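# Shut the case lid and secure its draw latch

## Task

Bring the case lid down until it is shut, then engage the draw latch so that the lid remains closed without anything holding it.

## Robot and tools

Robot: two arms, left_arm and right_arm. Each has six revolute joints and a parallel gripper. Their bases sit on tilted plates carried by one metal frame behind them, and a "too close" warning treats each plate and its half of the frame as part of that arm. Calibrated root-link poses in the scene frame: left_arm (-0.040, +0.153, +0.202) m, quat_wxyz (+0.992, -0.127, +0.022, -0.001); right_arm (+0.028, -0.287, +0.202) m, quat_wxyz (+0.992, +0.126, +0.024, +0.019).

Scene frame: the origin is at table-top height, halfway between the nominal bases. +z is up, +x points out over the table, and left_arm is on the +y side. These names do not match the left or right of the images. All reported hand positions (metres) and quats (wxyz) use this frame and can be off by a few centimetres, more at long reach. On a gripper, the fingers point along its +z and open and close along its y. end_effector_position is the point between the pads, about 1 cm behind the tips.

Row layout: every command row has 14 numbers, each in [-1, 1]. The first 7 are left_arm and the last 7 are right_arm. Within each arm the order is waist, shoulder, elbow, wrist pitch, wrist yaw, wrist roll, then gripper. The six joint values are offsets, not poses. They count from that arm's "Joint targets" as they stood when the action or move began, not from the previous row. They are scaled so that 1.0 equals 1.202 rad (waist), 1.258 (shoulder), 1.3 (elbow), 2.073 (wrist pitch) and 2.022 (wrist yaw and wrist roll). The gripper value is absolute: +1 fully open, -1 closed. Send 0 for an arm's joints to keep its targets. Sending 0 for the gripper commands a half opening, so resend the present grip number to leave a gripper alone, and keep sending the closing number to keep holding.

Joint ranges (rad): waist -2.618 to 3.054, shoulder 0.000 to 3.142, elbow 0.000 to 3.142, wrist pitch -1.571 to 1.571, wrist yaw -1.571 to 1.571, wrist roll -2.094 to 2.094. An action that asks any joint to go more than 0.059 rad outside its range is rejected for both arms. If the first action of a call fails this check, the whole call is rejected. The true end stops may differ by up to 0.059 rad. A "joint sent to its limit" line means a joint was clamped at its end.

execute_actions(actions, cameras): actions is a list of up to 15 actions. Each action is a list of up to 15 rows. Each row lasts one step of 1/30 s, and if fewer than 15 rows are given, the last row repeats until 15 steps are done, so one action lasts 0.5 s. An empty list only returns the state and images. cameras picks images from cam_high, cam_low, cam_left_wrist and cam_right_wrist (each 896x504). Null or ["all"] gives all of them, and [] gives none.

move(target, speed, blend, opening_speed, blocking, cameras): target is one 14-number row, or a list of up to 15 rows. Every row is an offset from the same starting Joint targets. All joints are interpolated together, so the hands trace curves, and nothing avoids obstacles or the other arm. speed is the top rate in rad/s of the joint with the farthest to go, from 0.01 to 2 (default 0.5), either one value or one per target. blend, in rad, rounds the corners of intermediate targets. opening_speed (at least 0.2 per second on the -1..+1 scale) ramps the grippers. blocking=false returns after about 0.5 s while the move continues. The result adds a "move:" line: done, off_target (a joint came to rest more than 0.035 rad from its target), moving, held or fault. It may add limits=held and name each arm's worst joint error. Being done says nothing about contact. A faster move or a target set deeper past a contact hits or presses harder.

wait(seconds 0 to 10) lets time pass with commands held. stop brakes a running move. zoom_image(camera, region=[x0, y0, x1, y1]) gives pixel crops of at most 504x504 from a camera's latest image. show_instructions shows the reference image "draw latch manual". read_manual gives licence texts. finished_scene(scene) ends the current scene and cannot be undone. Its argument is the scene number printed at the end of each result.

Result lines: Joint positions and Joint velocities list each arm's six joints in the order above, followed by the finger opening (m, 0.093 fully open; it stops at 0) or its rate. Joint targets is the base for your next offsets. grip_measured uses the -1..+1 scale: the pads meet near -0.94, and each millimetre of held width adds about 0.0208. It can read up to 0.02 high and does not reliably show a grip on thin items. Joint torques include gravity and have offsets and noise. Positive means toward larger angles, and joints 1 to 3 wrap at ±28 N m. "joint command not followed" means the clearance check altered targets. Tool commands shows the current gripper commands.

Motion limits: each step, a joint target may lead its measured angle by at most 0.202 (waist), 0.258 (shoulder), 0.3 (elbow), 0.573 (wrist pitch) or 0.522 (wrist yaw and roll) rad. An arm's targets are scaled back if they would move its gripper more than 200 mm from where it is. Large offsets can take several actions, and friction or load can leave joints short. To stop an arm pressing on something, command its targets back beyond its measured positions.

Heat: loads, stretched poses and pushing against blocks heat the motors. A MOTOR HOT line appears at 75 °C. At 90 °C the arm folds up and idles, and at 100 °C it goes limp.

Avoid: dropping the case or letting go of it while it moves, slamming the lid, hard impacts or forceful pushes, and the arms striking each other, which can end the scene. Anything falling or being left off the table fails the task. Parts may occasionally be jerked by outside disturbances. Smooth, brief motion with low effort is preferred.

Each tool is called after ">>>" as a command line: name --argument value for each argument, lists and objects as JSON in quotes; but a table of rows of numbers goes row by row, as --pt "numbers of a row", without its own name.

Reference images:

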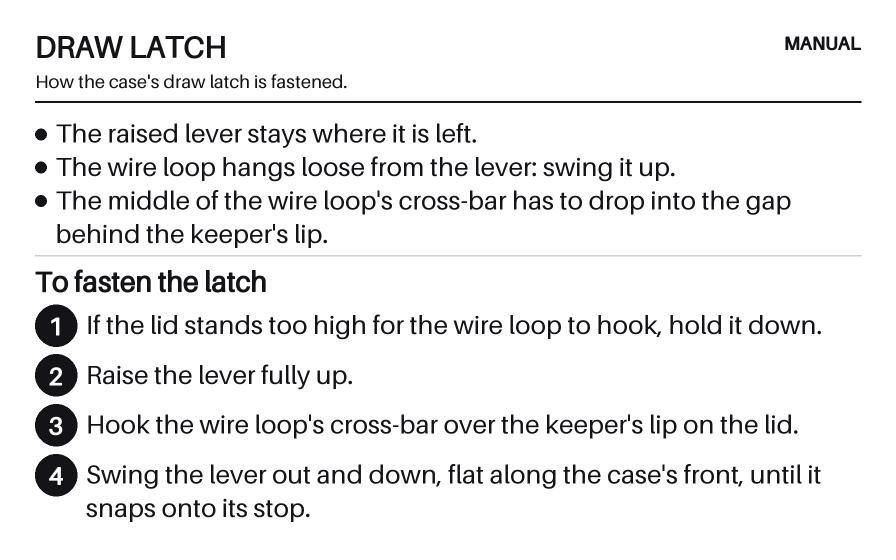

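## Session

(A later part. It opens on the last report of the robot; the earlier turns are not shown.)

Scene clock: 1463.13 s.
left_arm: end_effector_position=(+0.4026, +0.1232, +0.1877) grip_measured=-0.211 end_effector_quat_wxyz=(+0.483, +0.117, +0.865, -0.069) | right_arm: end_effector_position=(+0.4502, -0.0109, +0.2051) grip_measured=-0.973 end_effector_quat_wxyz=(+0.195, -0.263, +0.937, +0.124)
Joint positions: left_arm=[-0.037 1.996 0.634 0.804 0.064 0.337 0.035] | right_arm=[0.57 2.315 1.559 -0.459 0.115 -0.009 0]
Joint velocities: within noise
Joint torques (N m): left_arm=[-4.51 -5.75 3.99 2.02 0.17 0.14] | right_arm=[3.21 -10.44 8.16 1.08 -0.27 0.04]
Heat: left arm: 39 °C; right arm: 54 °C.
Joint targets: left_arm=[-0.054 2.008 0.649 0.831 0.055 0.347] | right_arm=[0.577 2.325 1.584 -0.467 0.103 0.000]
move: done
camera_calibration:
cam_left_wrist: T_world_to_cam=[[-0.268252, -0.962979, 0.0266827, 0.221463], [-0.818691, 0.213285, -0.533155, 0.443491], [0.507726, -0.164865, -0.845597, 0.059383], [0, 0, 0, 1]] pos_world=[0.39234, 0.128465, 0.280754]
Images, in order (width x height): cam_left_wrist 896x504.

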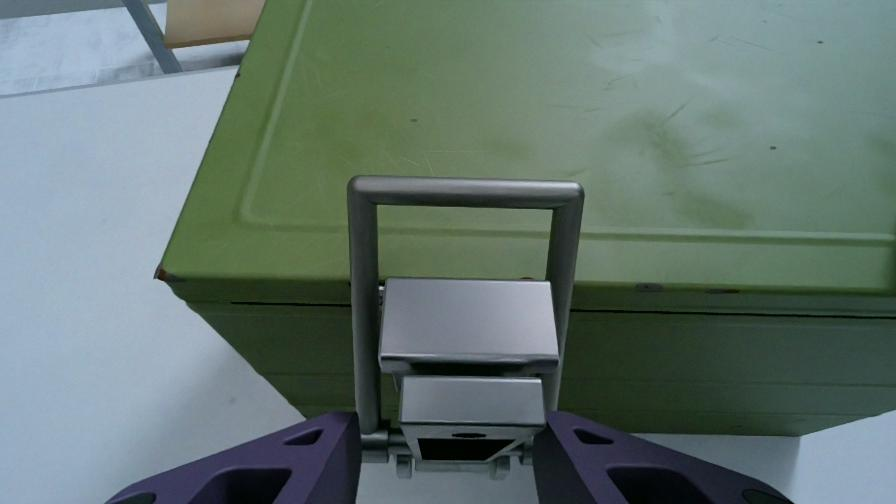

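>>> move --pt "-0.0166 0 0 0 -0.01 0 -0.21 0 0 0 0 0 0 -1" --speed 0.1 --cameras '["cam_left_wrist"]'

Scene clock: 1469.13 s.
left_arm: end_effector_position=(+0.4021, +0.1154, +0.1897) grip_measured=-0.211 end_effector_quat_wxyz=(+0.484, +0.124, +0.864, -0.068) | right_arm: end_effector_position=(+0.4502, -0.0109, +0.2051) grip_measured=-0.973 end_effector_quat_wxyz=(+0.195, -0.263, +0.937, +0.124)
Joint positions: left_arm=[-0.06 1.996 0.634 0.804 0.05 0.337 0.035] | right_arm=[0.57 2.315 1.559 -0.459 0.115 -0.009 0]
Joint velocities: within noise
Joint torques (N m): left_arm=[-4.15 -5.75 4.03 2.01 0.1 0.13] | right_arm=[3.12 -10.54 8.03 1.1 -0.27 0.08]
Heat: left arm: 39 °C; right arm: 54 °C.
Joint targets: left_arm=[-0.074 2.008 0.649 0.831 0.035 0.347] | right_arm=[0.577 2.325 1.584 -0.467 0.103 0.000]
move: done
camera_calibration:
cam_left_wrist: T_world_to_cam=[[-0.279115, -0.960071, 0.0189092, 0.219278], [-0.81448, 0.226266, -0.534253, 0.442831], [0.508643, -0.164519, -0.845113, 0.0595043], [0, 0, 0, 1]] pos_world=[0.391615, 0.120115, 0.282726]
Images, in order (width x height): cam_left_wrist 896x504.

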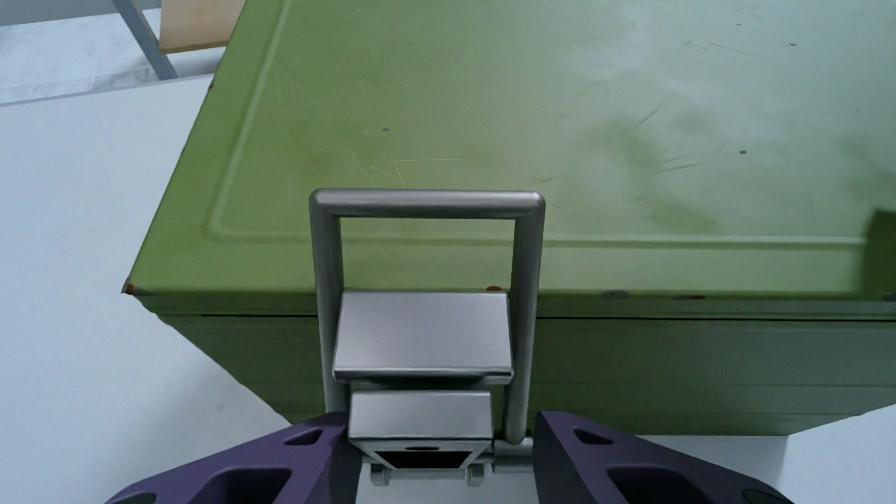

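>>> move --pt "0.0295 0 0 0 0.018 0 -0.21 0 0 0 0 0 0 -1" --speed 0.1 --cameras '["cam_left_wrist"]'

Scene clock: 1476.77 s.
left_arm: end_effector_position=(+0.4025, +0.1200, +0.1885) grip_measured=-0.211 end_effector_quat_wxyz=(+0.483, +0.119, +0.865, -0.067) | right_arm: end_effector_position=(+0.4502, -0.0109, +0.2051) grip_measured=-0.973 end_effector_quat_wxyz=(+0.195, -0.263, +0.937, +0.124)
Joint positions: left_arm=[-0.048 1.996 0.634 0.804 0.053 0.337 0.035] | right_arm=[0.57 2.315 1.559 -0.459 0.115 -0.009 0]
Joint velocities: within noise
Joint torques (N m): left_arm=[-1.81 -5.76 4.04 2.01 0.47 0.13] | right_arm=[3.28 -10.37 8.29 1.08 -0.28 0.07]
Heat: left arm: 38 °C; right arm: 53 °C.
Joint targets: left_arm=[-0.039 2.008 0.649 0.831 0.072 0.347] | right_arm=[0.577 2.325 1.584 -0.467 0.103 0.000]
move: done
camera_calibration:
cam_left_wrist: T_world_to_cam=[[-0.270374, -0.962528, 0.0209263, 0.220279], [-0.817791, 0.218139, -0.532572, 0.443385], [0.50805, -0.161107, -0.846126, 0.0591024], [0, 0, 0, 1]] pos_world=[0.392127, 0.124827, 0.281533]
Images, in order (width x height): cam_left_wrist 896x504.

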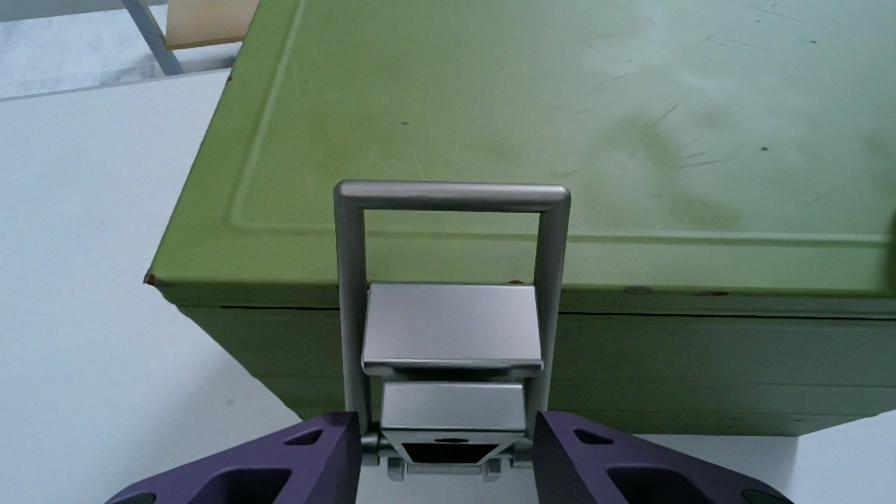

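>>> move --target '[0,0,0,0,0,0,-0.58,0,0,0,0,0,0,-1]' --opening_speed 0.3 --cameras '["cam_left_wrist"]'

Scene clock: 1482.60 s.
left_arm: end_effector_position=(+0.4024, +0.1198, +0.1886) grip_measured=-0.569 end_effector_quat_wxyz=(+0.483, +0.120, +0.865, -0.067) | right_arm: end_effector_position=(+0.4502, -0.0109, +0.2051) grip_measured=-0.973 end_effector_quat_wxyz=(+0.195, -0.263, +0.937, +0.124)
Joint positions: left_arm=[-0.048 1.996 0.634 0.804 0.054 0.337 0.018] | right_arm=[0.57 2.315 1.559 -0.459 0.115 -0.009 0]
Joint velocities: within noise
Joint torques (N m): left_arm=[-1.8 -5.75 4 2.01 0.46 0.14] | right_arm=[3.1 -10.77 8.05 1.13 -0.27 0.06]
Heat: left arm: 38 °C; right arm: 53 °C.
Joint targets: left_arm=[-0.039 2.008 0.649 0.831 0.072 0.347] | right_arm=[0.577 2.325 1.584 -0.467 0.103 0.000]
move: done
camera_calibration:
cam_left_wrist: T_world_to_cam=[[-0.271458, -0.962218, 0.0211679, 0.220449], [-0.817388, 0.218876, -0.532889, 0.443249], [0.508122, -0.161959, -0.84592, 0.0591619], [0, 0, 0, 1]] pos_world=[0.392087, 0.124685, 0.281582]
Images, in order (width x height): cam_left_wrist 896x504.

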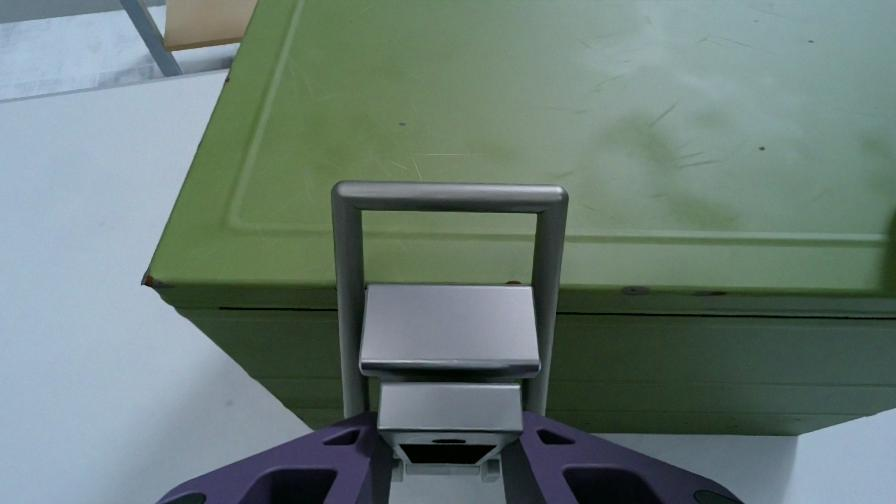

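>>> move --pt "0.0126 -0.014 -0.0497 0.0223 0.0064 0 -0.58 0 0 0 0 0 0 -1" --pt "0.0289 -0.0024 -0.0921 0.0556 0.0148 0 -0.58 0 0 0 0 0 0 -1" --speed 0.1 --blend '[0.02,0]' --cameras '["cam_left_wrist"]'

Scene clock: 1514.03 s.
left_arm: end_effector_position=(+0.3840, +0.1255, +0.1833) grip_measured=-0.569 end_effector_quat_wxyz=(+0.494, +0.118, +0.858, -0.071) | right_arm: end_effector_position=(+0.4502, -0.0109, +0.2051) grip_measured=-0.973 end_effector_quat_wxyz=(+0.195, -0.263, +0.937, +0.124)
Joint positions: left_arm=[-0.02 1.998 0.542 0.922 0.09 0.346 0.018] | right_arm=[0.57 2.315 1.559 -0.459 0.115 -0.009 0]
Joint velocities: within noise
Joint torques (N m): left_arm=[-0.99 -5.83 1.32 2 0.4 0.05] | right_arm=[3.17 -10.43 8.16 1.03 -0.25 0.09]
Heat: left arm: 37 °C; right arm: 53 °C.
Joint targets: left_arm=[-0.004 2.005 0.529 0.947 0.102 0.347] | right_arm=[0.577 2.325 1.584 -0.467 0.103 0.000]
move: done
camera_calibration:
cam_left_wrist: T_world_to_cam=[[-0.272333, -0.961845, 0.026248, 0.220372], [-0.804043, 0.2125, -0.555301, 0.423938], [0.528536, -0.172331, -0.831235, 0.0557305], [0, 0, 0, 1]] pos_world=[0.371423, 0.131482, 0.275954]
Images, in order (width x height): cam_left_wrist 896x504.

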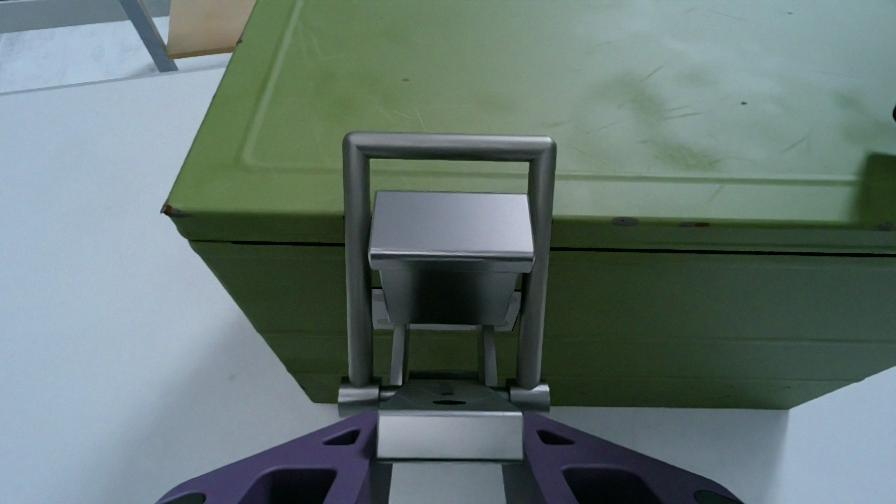

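>>> move --target '[0.0244,0.0537,-0.0365,0.0548,0.0125,0,-0.58,0,0,0,0,0,0,-1]' --speed 0.1 --cameras '["cam_left_wrist"]'

Scene clock: 1534.83 s.
left_arm: end_effector_position=(+0.3791, +0.1272, +0.1797) grip_measured=-0.569 end_effector_quat_wxyz=(+0.519, +0.116, +0.844, -0.077) | right_arm: end_effector_position=(+0.4502, -0.0109, +0.2051) grip_measured=-0.973 end_effector_quat_wxyz=(+0.195, -0.263, +0.937, +0.124)
Joint positions: left_arm=[0.003 2.057 0.499 1.076 0.134 0.349 0.018] | right_arm=[0.57 2.315 1.559 -0.459 0.115 -0.009 0]
Joint velocities: within noise
Joint torques (N m): left_arm=[-0.36 -5.05 0.44 1.65 0.19 0] | right_arm=[3.08 -10.45 8.23 1.09 -0.3 0.02]
Heat: left arm: 35 °C; right arm: 52 °C.
Joint targets: left_arm=[0.025 2.073 0.481 1.060 0.127 0.347] | right_arm=[0.577 2.325 1.584 -0.467 0.103 0.000]
move: done
camera_calibration:
cam_left_wrist: T_world_to_cam=[[-0.275877, -0.960716, 0.0302793, 0.221212], [-0.772126, 0.20274, -0.602261, 0.415233], [0.572463, -0.189529, -0.797725, 0.035151], [0, 0, 0, 1]] pos_world=[0.361516, 0.134999, 0.271421]
Images, in order (width x height): cam_left_wrist 896x504.

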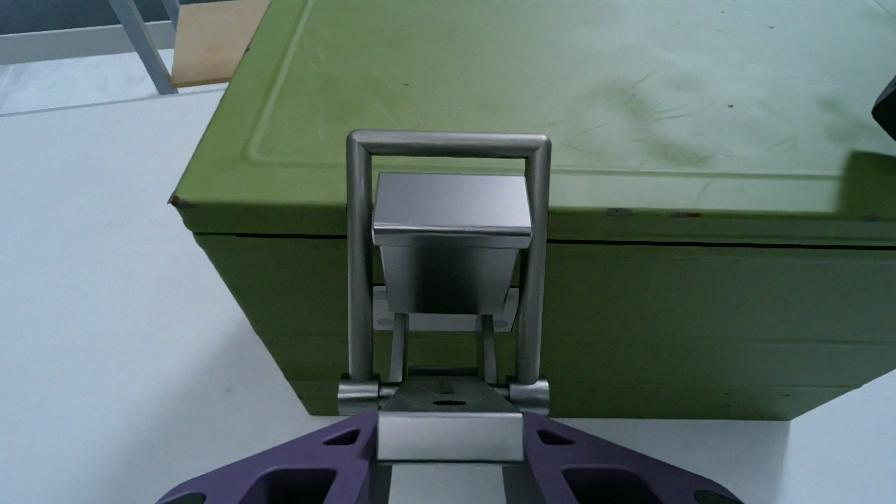

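>>> move --pt "0.0083 0.0175 -0.0362 0.0087 -0.0094 0 -0.58 0 0 0 0 0 0 -1" --pt "0.0291 0.101 -0.0431 0.0627 0.0015 0 -0.58 0 0 0 0 0 0 -1" --speed 0.1 --blend '[0.02,0]' --cameras '["cam_left_wrist"]'

Scene clock: 1545.43 s.
left_arm: end_effector_position=(+0.3646, +0.1312, +0.1677) grip_measured=-0.569 end_effector_quat_wxyz=(+0.539, +0.109, +0.831, -0.078) | right_arm: end_effector_position=(+0.4502, -0.0109, +0.2051) grip_measured=-0.973 end_effector_quat_wxyz=(+0.195, -0.263, +0.937, +0.124)
Joint positions: left_arm=[0.037 2.165 0.433 1.296 0.175 0.349 0.018] | right_arm=[0.57 2.315 1.559 -0.459 0.115 -0.009 0]
Joint velocities: within noise
Joint torques (N m): left_arm=[-0.21 -3.11 0.43 0.78 -0.24 0.01] | right_arm=[3.37 -10.5 8.24 1.13 -0.27 0.04]
Heat: left arm: 35 °C; right arm: 52 °C.
Joint targets: left_arm=[0.060 2.200 0.426 1.190 0.130 0.348] | right_arm=[0.577 2.325 1.584 -0.467 0.103 0.000]
move: off_target (left_arm); left_arm: the wrist pitch is farthest, 0.106 rad from its target
camera_calibration:
cam_left_wrist: T_world_to_cam=[[-0.267929, -0.962842, 0.0339016, 0.21818], [-0.745433, 0.184881, -0.640429, 0.394982], [0.610364, -0.196861, -0.767269, 0.0166826], [0, 0, 0, 1]] pos_world=[0.342707, 0.140332, 0.258361]
Images, in order (width x height): cam_left_wrist 896x504.

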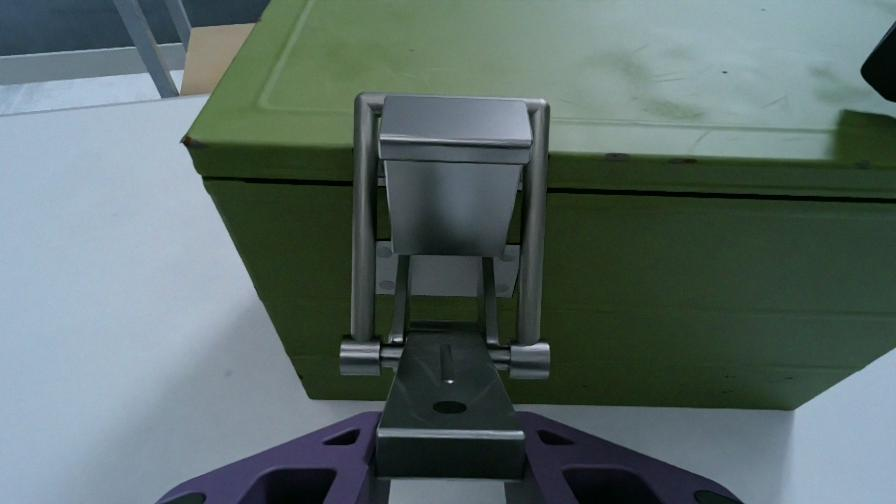

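>>> move --target '[0,0,0,0,0,0,-0.25,0,0,0,0,0,0,-1]' --opening_speed 0.4 --cameras '["cam_left_wrist"]'

Scene clock: 1551.90 s.
left_arm: end_effector_position=(+0.3475, +0.1328, +0.1348) grip_measured=-0.252 end_effector_quat_wxyz=(+0.481, +0.103, +0.867, -0.080) | right_arm: end_effector_position=(+0.4502, -0.0109, +0.2051) grip_measured=-0.973 end_effector_quat_wxyz=(+0.195, -0.263, +0.937, +0.124)
Joint positions: left_arm=[0.051 2.19 0.431 1.193 0.144 0.349 0.033] | right_arm=[0.57 2.315 1.559 -0.459 0.115 -0.009 0]
Joint velocities: within noise
Joint torques (N m): left_arm=[-1.55 -5.39 0.34 1.69 0.12 0] | right_arm=[3.32 -10.5 8.16 1.09 -0.34 0.03]
Heat: left arm: 34 °C; right arm: 52 °C.
Joint targets: left_arm=[0.060 2.200 0.425 1.191 0.130 0.348] | right_arm=[0.577 2.325 1.584 -0.467 0.103 0.000]
move: done
camera_calibration:
cam_left_wrist: T_world_to_cam=[[-0.255445, -0.964987, 0.0595716, 0.208797], [-0.826732, 0.186071, -0.530935, 0.374204], [0.501261, -0.184874, -0.845316, 0.0490538], [0, 0, 0, 1]] pos_world=[0.338113, 0.140926, 0.227706]
Images, in order (width x height): cam_left_wrist 896x504.

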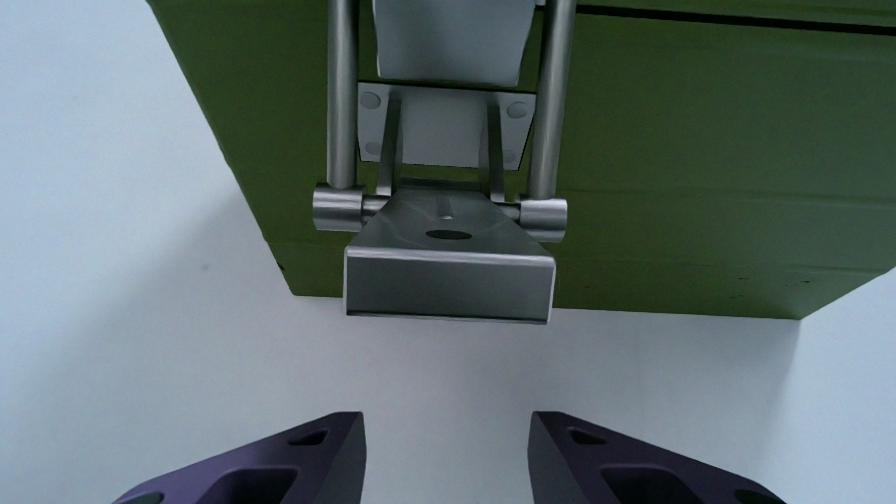

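>>> move --pt "0.012 -0.0783 -0.1048 0.0384 0.016 0 -0.25 0 0 0 0 0 0 -1" --pt "-0.287 -0.6129 -0.0377 -0.398 -0.2542 -0.1625 -1 0 0 0 0 0 0 -1" --pt "-0.1672 -0.3259 0.4862 -0.7168 -0.1375 -0.0564 -1 0 0 0 0 0 0 -1" --speed '[0.2,0.6,0.5]' --cameras '["cam_left_wrist"]'

Scene clock: 1652.67 s.
left_arm: end_effector_position=(+0.3779, +0.1270, +0.2339) grip_measured=-0.982 end_effector_quat_wxyz=(+0.257, +0.125, +0.958, -0.035) | right_arm: end_effector_position=(+0.4502, -0.0109, +0.2051) grip_measured=-0.973 end_effector_quat_wxyz=(+0.195, -0.263, +0.937, +0.124)
Joint positions: left_arm=[-0.15 1.776 1.03 -0.289 -0.165 0.222 0] | right_arm=[0.57 2.315 1.559 -0.459 0.115 -0.009 0]
Joint velocities: within noise
Joint torques (N m): left_arm=[-1.84 -5.61 6.82 1.18 0.34 0.15] | right_arm=[3.1 -10.39 8.17 1.11 -0.29 0.08]
Heat: left arm: 35 °C; right arm: 52 °C.
Joint targets: left_arm=[-0.141 1.790 1.057 -0.295 -0.148 0.234] | right_arm=[0.577 2.325 1.584 -0.467 0.103 0.000]
move: done
camera_calibration:
cam_left_wrist: T_world_to_cam=[[-0.247996, -0.968509, 0.0220978, 0.211423], [-0.966887, 0.246033, -0.0678081, 0.390091], [0.060236, -0.0381822, -0.997454, 0.300094], [0, 0, 0, 1]] pos_world=[0.411529, 0.120248, 0.32111]
Images, in order (width x height): cam_left_wrist 896x504.

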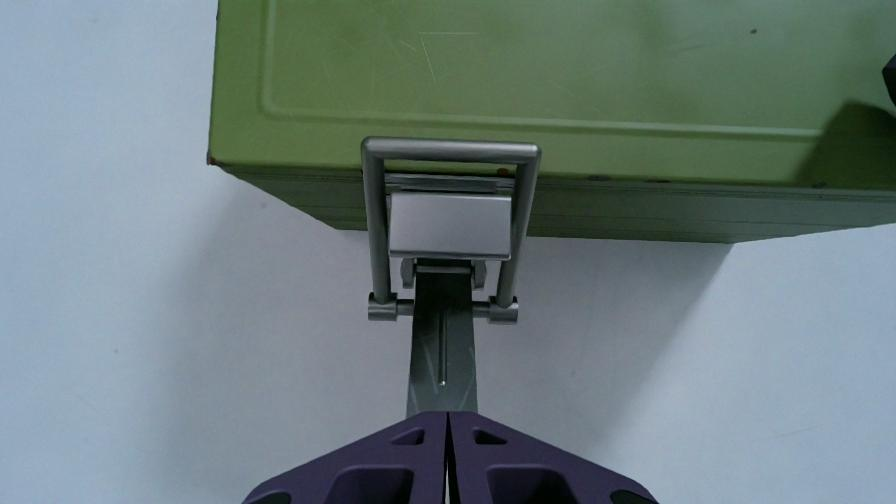

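>>> move --pt "0 0 0 0 0 0 -1 -0.0158 0.0453 -0.0385 0.0531 -0.0035 0 -1" --pt "0 0 0 0 0 0 -1 -0.0158 0.1153 -0.0385 0.0531 -0.0035 0 -1" --speed '[0.15,0.08]' --cameras '["cam_left_wrist","cam_right_wrist"]'

Scene clock: 1659.07 s.
left_arm: end_effector_position=(+0.3777, +0.1269, +0.2338) grip_measured=-0.982 end_effector_quat_wxyz=(+0.257, +0.126, +0.958, -0.036) | right_arm: end_effector_position=(+0.4491, -0.0083, +0.1933) grip_measured=-0.973 end_effector_quat_wxyz=(+0.189, -0.265, +0.938, +0.122)
Joint positions: left_arm=[-0.15 1.776 1.03 -0.291 -0.165 0.222 0] | right_arm=[0.57 2.345 1.563 -0.447 0.115 -0.009 0]
Joint velocities: within noise
Joint torques (N m): left_arm=[-1.83 -5.63 6.83 1.18 0.33 0.14] | right_arm=[1.58 -0.03 3.74 2 -0.33 0.05]
Heat: left arm: 35 °C; right arm: 52 °C.
Joint targets: left_arm=[-0.141 1.790 1.057 -0.296 -0.148 0.234] | right_arm=[0.558 2.470 1.534 -0.357 0.096 0.000]
move: off_target (right_arm); right_arm: the shoulder is farthest, 0.125 rad from its target
camera_calibration:
cam_left_wrist: T_world_to_cam=[[-0.248935, -0.968255, 0.0226624, 0.211432], [-0.966712, 0.246973, -0.0668743, 0.38947], [0.0591544, -0.0385553, -0.997504, 0.300453], [0, 0, 0, 1]] pos_world=[0.411365, 0.120115, 0.320957]
cam_right_wrist: T_world_to_cam=[[0.538597, -0.829578, -0.147354, -0.217958], [-0.840195, -0.541909, -0.0201565, 0.418062], [-0.063131, 0.134662, -0.988878, 0.301161], [0, 0, 0, 1]] pos_world=[0.487658, 0.0051839, 0.274121]
Images, in order (width x height): cam_left_wrist 896x504, cam_right_wrist 896x504.

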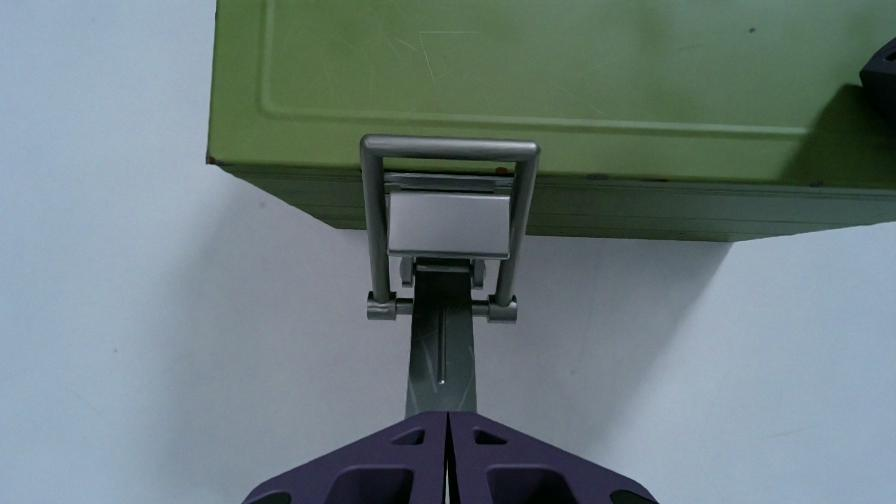

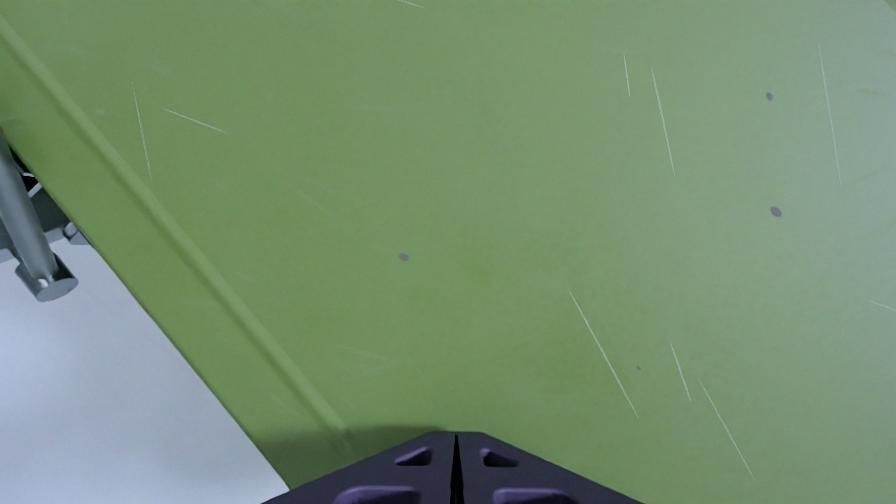

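>>> move --pt "0.0341 0.0636 -0.1269 0.109 0.0099 0.0168 -1 0 0 0 0 0 0 -1" --pt "0.0524 0.0692 -0.19 0.1534 0.0153 0.0292 -1 0 0 0 0 0 0 -1" --speed '[0.2,0.15]' --blend '[0.03,0]' --cameras '["cam_left_wrist"]'

Scene clock: 1668.30 s.
left_arm: end_effector_position=(+0.3532, +0.1317, +0.1661) grip_measured=-0.982 end_effector_quat_wxyz=(+0.254, +0.129, +0.958, -0.037) | right_arm: end_effector_position=(+0.4492, -0.0082, +0.1934) grip_measured=-0.973 end_effector_quat_wxyz=(+0.189, -0.265, +0.938, +0.122)
Joint positions: left_arm=[-0.089 1.862 0.818 0.01 -0.131 0.281 0] | right_arm=[0.57 2.345 1.564 -0.447 0.115 -0.009 0]
Joint velocities: within noise
Joint torques (N m): left_arm=[-1.51 -5.37 2.92 1.36 0.32 0.14] | right_arm=[1.63 -0.13 3.73 2.02 -0.39 0.03]
Heat: left arm: 34 °C; right arm: 50 °C.
Joint targets: left_arm=[-0.078 1.877 0.810 0.023 -0.117 0.293] | right_arm=[0.558 2.470 1.534 -0.357 0.096 0.000]
move: off_target (right_arm); right_arm: the shoulder is farthest, 0.125 rad from its target
camera_calibration:
cam_left_wrist: T_world_to_cam=[[-0.256033, -0.966401, 0.0227369, 0.213787], [-0.965114, 0.254218, -0.0626844, 0.357841], [0.0547981, -0.037993, -0.997774, 0.236124], [0, 0, 0, 1]] pos_world=[0.387154, 0.124605, 0.253169]
Images, in order (width x height): cam_left_wrist 896x504.

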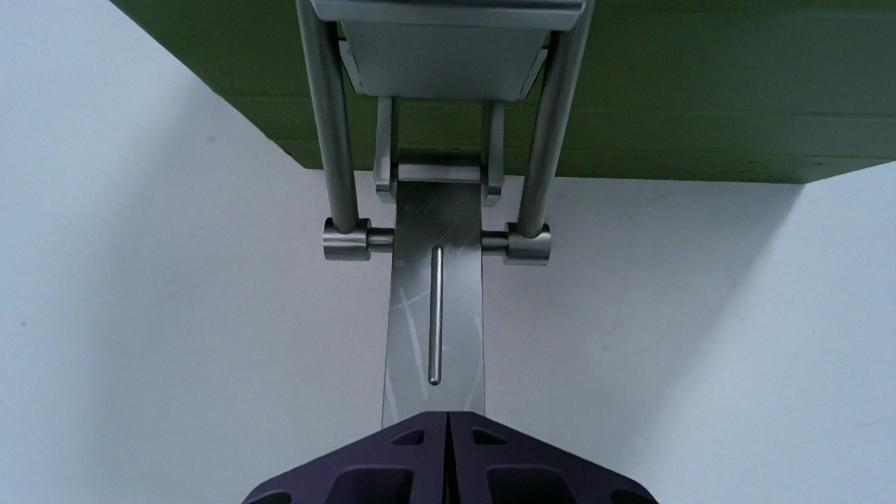

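>>> move --pt "0.0183 0.0437 -0.0377 0.0497 0.0059 0.0124 -1 0 0 0 0 0 0 -1" --pt "0.0466 0.1129 -0.1038 0.1756 0.0292 0.0183 -1 0 0 0 0 0 0 -1" --speed '[0.2,0.2]' --blend '[0.03,0]' --cameras '["cam_left_wrist"]'

Scene clock: 1714.57 s.
left_arm: end_effector_position=(+0.3453, +0.1332, +0.1201) grip_measured=-0.982 end_effector_quat_wxyz=(+0.290, +0.120, +0.948, -0.045) | right_arm: end_effector_position=(+0.4492, -0.0082, +0.1934) grip_measured=-0.973 end_effector_quat_wxyz=(+0.189, -0.265, +0.938, +0.122)
Joint positions: left_arm=[-0.033 2.001 0.681 0.364 -0.076 0.318 0] | right_arm=[0.57 2.345 1.564 -0.447 0.115 -0.009 0]
Joint velocities: within noise
Joint torques (N m): left_arm=[-1.52 -5.12 2.14 1.53 0.39 0.14] | right_arm=[1.48 -0.03 3.78 2.04 -0.37 0.05]
Heat: left arm: 35 °C; right arm: 44 °C.
Joint targets: left_arm=[-0.022 2.019 0.676 0.386 -0.058 0.330] | right_arm=[0.558 2.470 1.534 -0.357 0.096 0.000]
move: off_target (right_arm); right_arm: the shoulder is farthest, 0.125 rad from its target
camera_calibration:
cam_left_wrist: T_world_to_cam=[[-0.24416, -0.969116, 0.0346347, 0.209144], [-0.961503, 0.237289, -0.138589, 0.357088], [0.12609, -0.0671391, -0.989744, 0.169041], [0, 0, 0, 1]] pos_world=[0.373091, 0.129301, 0.209552]
Images, in order (width x height): cam_left_wrist 896x504.

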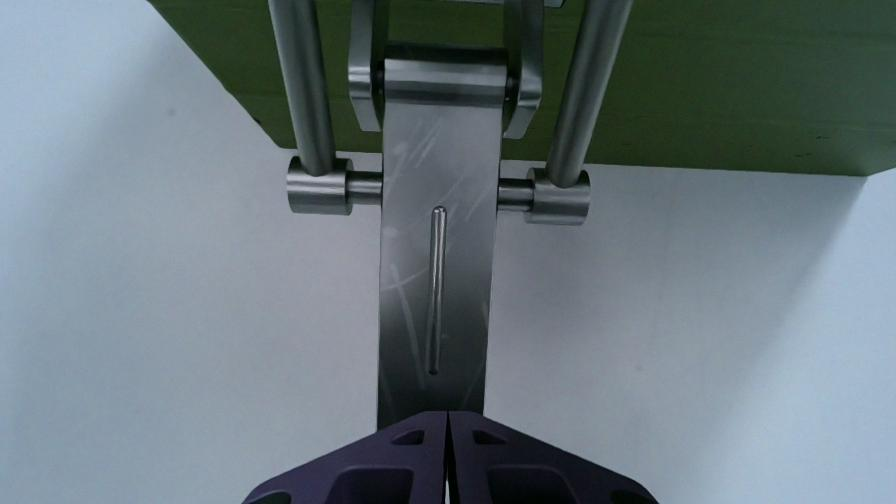

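>>> move --pt "0.0291 0.1161 -0.0392 0.1505 0.0321 0.0099 -1 0 0 0 0 0 0 -1" --pt "0.0607 0.2734 -0.0492 0.3328 0.0786 0.0198 -1 0 0 0 0 0 0 -1" --speed '[0.2,0.2]' --blend '[0.03,0]' --cameras '["cam_left_wrist"]'

Scene clock: 1724.50 s.
left_arm: end_effector_position=(+0.3625, +0.1282, +0.0831) grip_measured=-0.982 end_effector_quat_wxyz=(+0.421, +0.106, +0.898, -0.068) | right_arm: end_effector_position=(+0.4495, -0.0083, +0.1936) grip_measured=-0.973 end_effector_quat_wxyz=(+0.189, -0.265, +0.938, +0.122)
Joint positions: left_arm=[0.044 2.342 0.599 1.051 0.081 0.359 0] | right_arm=[0.57 2.345 1.564 -0.447 0.116 -0.009 0]
Joint velocities: within noise
Joint torques (N m): left_arm=[-2.04 -5.19 1.89 1.85 0.5 0.14] | right_arm=[1.55 -0.09 3.55 2.04 -0.32 0.07]
Heat: left arm: 35 °C; right arm: 43 °C.
Joint targets: left_arm=[0.051 2.363 0.612 1.077 0.101 0.369] | right_arm=[0.558 2.470 1.534 -0.357 0.096 0.000]
move: off_target (right_arm); right_arm: the shoulder is farthest, 0.125 rad from its target
camera_calibration:
cam_left_wrist: T_world_to_cam=[[-0.244954, -0.968053, 0.0535789, 0.208355], [-0.889453, 0.202386, -0.409771, 0.370597], [0.385837, -0.148031, -0.910613, 0.0394893], [0, 0, 0, 1]] pos_world=[0.365429, 0.132541, 0.176656]
Images, in order (width x height): cam_left_wrist 896x504.

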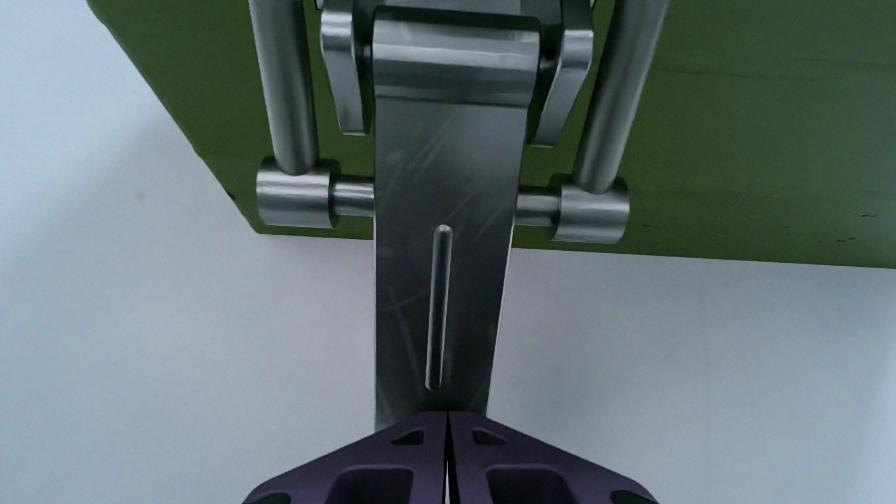

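>>> move --pt "0.0208 0.1335 0.0485 0.1249 0.0366 0.0079 -1 0 0 0 0 0 0 -1" --pt "0.0258 0.2138 0.1 0.1828 0.0559 0.0143 -1 0 0 0 0 0 0 -1" --speed '[0.2,0.15]' --blend '[0.03,0]' --cameras '["cam_left_wrist"]'

Scene clock: 1739.03 s.
left_arm: end_effector_position=(+0.4000, +0.1205, +0.0738) grip_measured=-0.982 end_effector_quat_wxyz=(+0.531, +0.117, +0.837, -0.071) | right_arm: end_effector_position=(+0.4504, -0.0080, +0.1944) grip_measured=-0.973 end_effector_quat_wxyz=(+0.191, -0.264, +0.938, +0.122)
Joint positions: left_arm=[0.071 2.619 0.733 1.426 0.196 0.387 0] | right_arm=[0.57 2.345 1.566 -0.446 0.117 -0.009 0]
Joint velocities: within noise
Joint torques (N m): left_arm=[-1.98 -6.61 0.95 2.05 0.51 0.14] | right_arm=[1.66 -0.05 3.52 2.01 -0.36 0.09]
Heat: left arm: 37 °C; right arm: 42 °C.
Joint targets: left_arm=[0.082 2.632 0.742 1.455 0.214 0.399] | right_arm=[0.558 2.470 1.534 -0.357 0.096 0.000]
move: off_target (right_arm); right_arm: the shoulder is farthest, 0.125 rad from its target
camera_calibration:
cam_left_wrist: T_world_to_cam=[[-0.27349, -0.961743, 0.0159186, 0.224035], [-0.754998, 0.204386, -0.623061, 0.363381], [0.595971, -0.18242, -0.782011, -0.073997], [0, 0, 0, 1]] pos_world=[0.379723, 0.127696, 0.164975]
Images, in order (width x height): cam_left_wrist 896x504.

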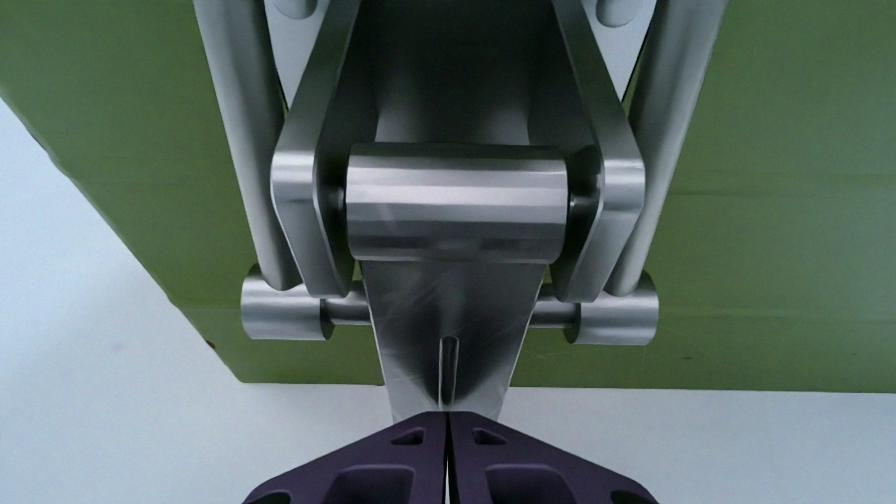

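>>> move --pt "-0.0133 0.0064 0.0446 -0.0265 -0.0069 0 -1 0 0 0 0 0 0 -1" --speed '[0.1]' --cameras '["cam_left_wrist"]'

Scene clock: 1746.47 s.
left_arm: end_effector_position=(+0.4013, +0.1203, +0.0737) grip_measured=-0.982 end_effector_quat_wxyz=(+0.532, +0.118, +0.836, -0.072) | right_arm: end_effector_position=(+0.4504, -0.0080, +0.1944) grip_measured=-0.973 end_effector_quat_wxyz=(+0.191, -0.264, +0.938, +0.122)
Joint positions: left_arm=[0.071 2.621 0.738 1.425 0.197 0.387 0] | right_arm=[0.57 2.345 1.566 -0.446 0.117 -0.009 0]
Joint velocities: within noise
Joint torques (N m): left_arm=[-3.6 -6.15 5.29 1.54 0.33 0.14] | right_arm=[1.66 -0.24 3.4 2.01 -0.37 0.09]
Heat: left arm: 37 °C; right arm: 42 °C.
Joint targets: left_arm=[0.066 2.640 0.799 1.400 0.200 0.399] | right_arm=[0.558 2.470 1.534 -0.357 0.096 0.000]
move: off_target (left_arm, right_arm); left_arm: the elbow is farthest, 0.062 rad from its target; right_arm: the shoulder is farthest, 0.125 rad from its target
camera_calibration:
cam_left_wrist: T_world_to_cam=[[-0.274687, -0.961408, 0.0155542, 0.224616], [-0.753014, 0.20503, -0.625246, 0.363641], [0.597927, -0.183459, -0.780273, -0.0756329], [0, 0, 0, 1]] pos_world=[0.380749, 0.127515, 0.164857]
Images, in order (width x height): cam_left_wrist 896x504.

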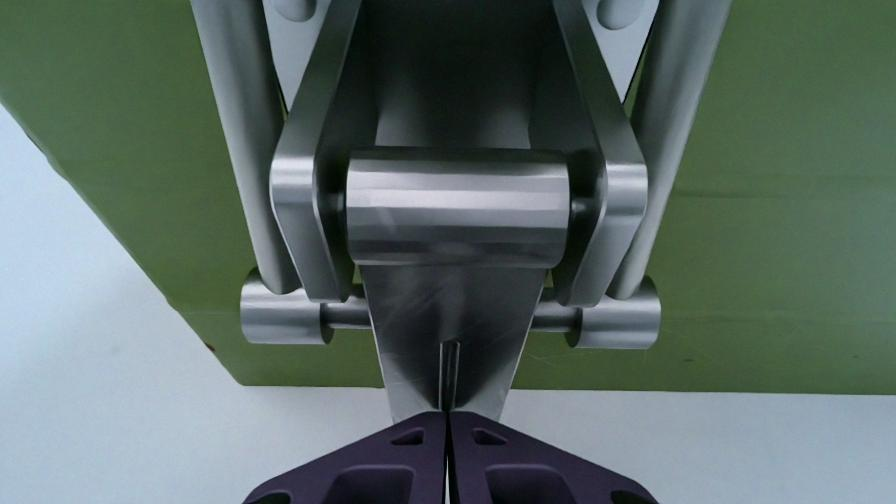

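>>> move --pt "-0.0133 0.0064 0.0446 -0.0265 -0.0069 0 -1 0 0 0 0 0 0 -1" --speed '[0.1]' --cameras '[]'

Scene clock: 1750.03 s.
left_arm: end_effector_position=(+0.4235, +0.1273, +0.0740) grip_measured=-0.982 end_effector_quat_wxyz=(+0.540, +0.109, +0.833, -0.055) | right_arm: end_effector_position=(+0.4653, -0.0013, +0.1971) grip_measured=-0.973 end_effector_quat_wxyz=(+0.223, -0.255, +0.933, +0.124)
Joint positions: left_arm=[0.071 2.63 0.817 1.383 0.167 0.387 0] | right_arm=[0.57 2.359 1.572 -0.371 0.131 -0.009 0]
Joint velocities: within noise
Joint torques (N m): left_arm=[-5.35 -6.58 3.92 1.45 0.51 0.14] | right_arm=[1.69 -1.43 3.06 1.38 -0.47 0.05]
Heat: left arm: 37 °C; right arm: 41 °C.
Joint targets: left_arm=[0.050 2.648 0.858 1.346 0.186 0.399] | right_arm=[0.558 2.470 1.534 -0.357 0.096 0.000]
move: off_target (left_arm, right_arm); left_arm: the elbow is farthest, 0.040 rad from its target; right_arm: the shoulder is farthest, 0.111 rad from its target
No camera images: "cameras" was empty.

>>> move --target '[0.0133,-0.0064,-0.0446,0.0265,0.0069,0,-1,0,0,0,0,0,0,-1]' --speed 0.1

Scene clock: 1754.07 s.
left_arm: end_effector_position=(+0.4184, +0.1240, +0.0723) grip_measured=-0.982 end_effector_quat_wxyz=(+0.536, +0.113, +0.834, -0.063) | right_arm: end_effector_position=(+0.4653, -0.0013, +0.1971) grip_measured=-0.973 end_effector_quat_wxyz=(+0.223, -0.255, +0.933, +0.124)
Joint positions: left_arm=[0.071 2.63 0.804 1.383 0.181 0.387 0] | right_arm=[0.57 2.359 1.572 -0.371 0.131 -0.009 0]
Joint velocities: within noise
Joint torques (N m): left_arm=[-3.73 -7.23 0.2 1.97 0.5 0.14] | right_arm=[1.66 -1.54 2.96 1.4 -0.53 0.03]
Heat: left arm: 37 °C; right arm: 41 °C.
Joint targets: left_arm=[0.066 2.640 0.800 1.401 0.200 0.399] | right_arm=[0.558 2.470 1.534 -0.357 0.096 0.000]
move: off_target (right_arm); right_arm: the shoulder is farthest, 0.111 rad from its target
camera_calibration:
cam_left_wrist: T_world_to_cam=[[-0.258302, -0.966053, 0.00455035, 0.227425], [-0.750201, 0.197616, -0.630989, 0.375079], [0.60867, -0.1664, -0.775778, -0.0932129], [0, 0, 0, 1]] pos_world=[0.396865, 0.130072, 0.163323]
cam_right_wrist: T_world_to_cam=[[0.527548, -0.838505, -0.136389, -0.217354], [-0.849521, -0.520228, -0.0876121, 0.453174], [0.00250952, 0.162085, -0.986774, 0.274004], [0, 0, 0, 1]] pos_world=[0.498958, 0.00908962, 0.280439]

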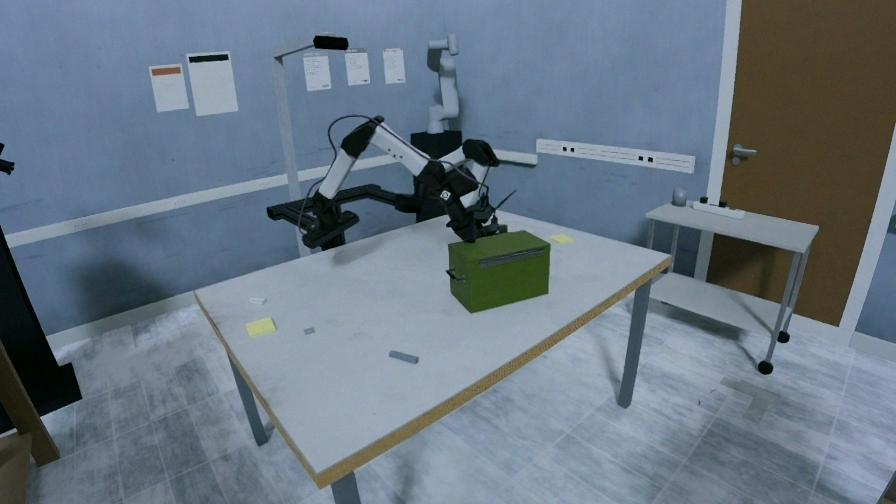

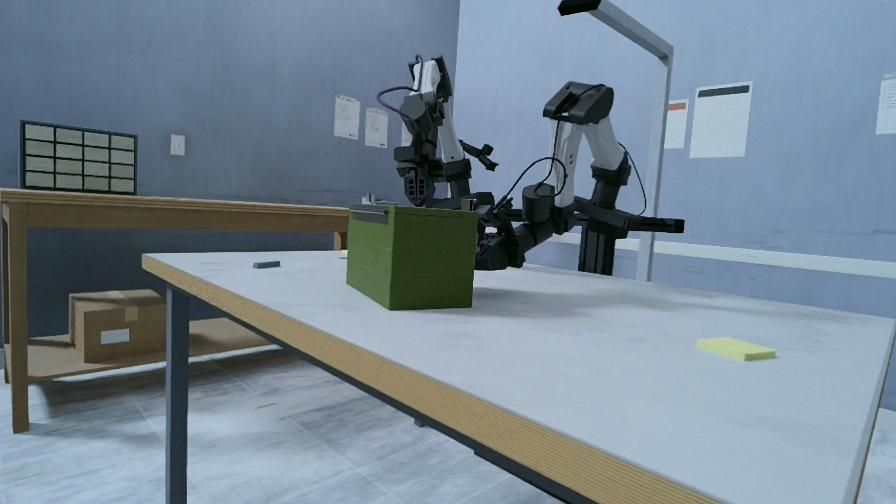

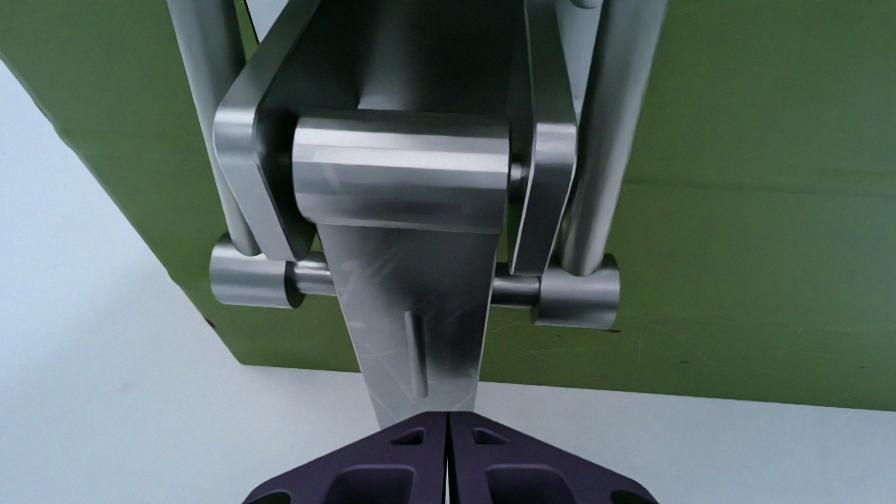

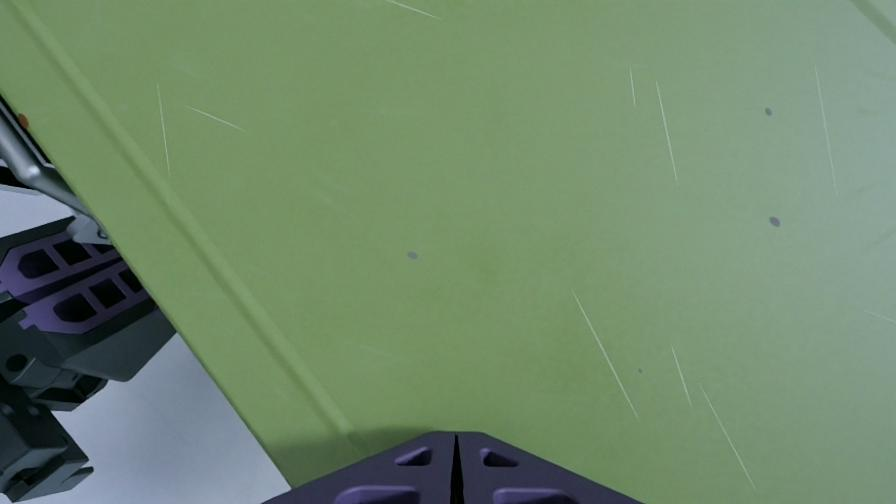

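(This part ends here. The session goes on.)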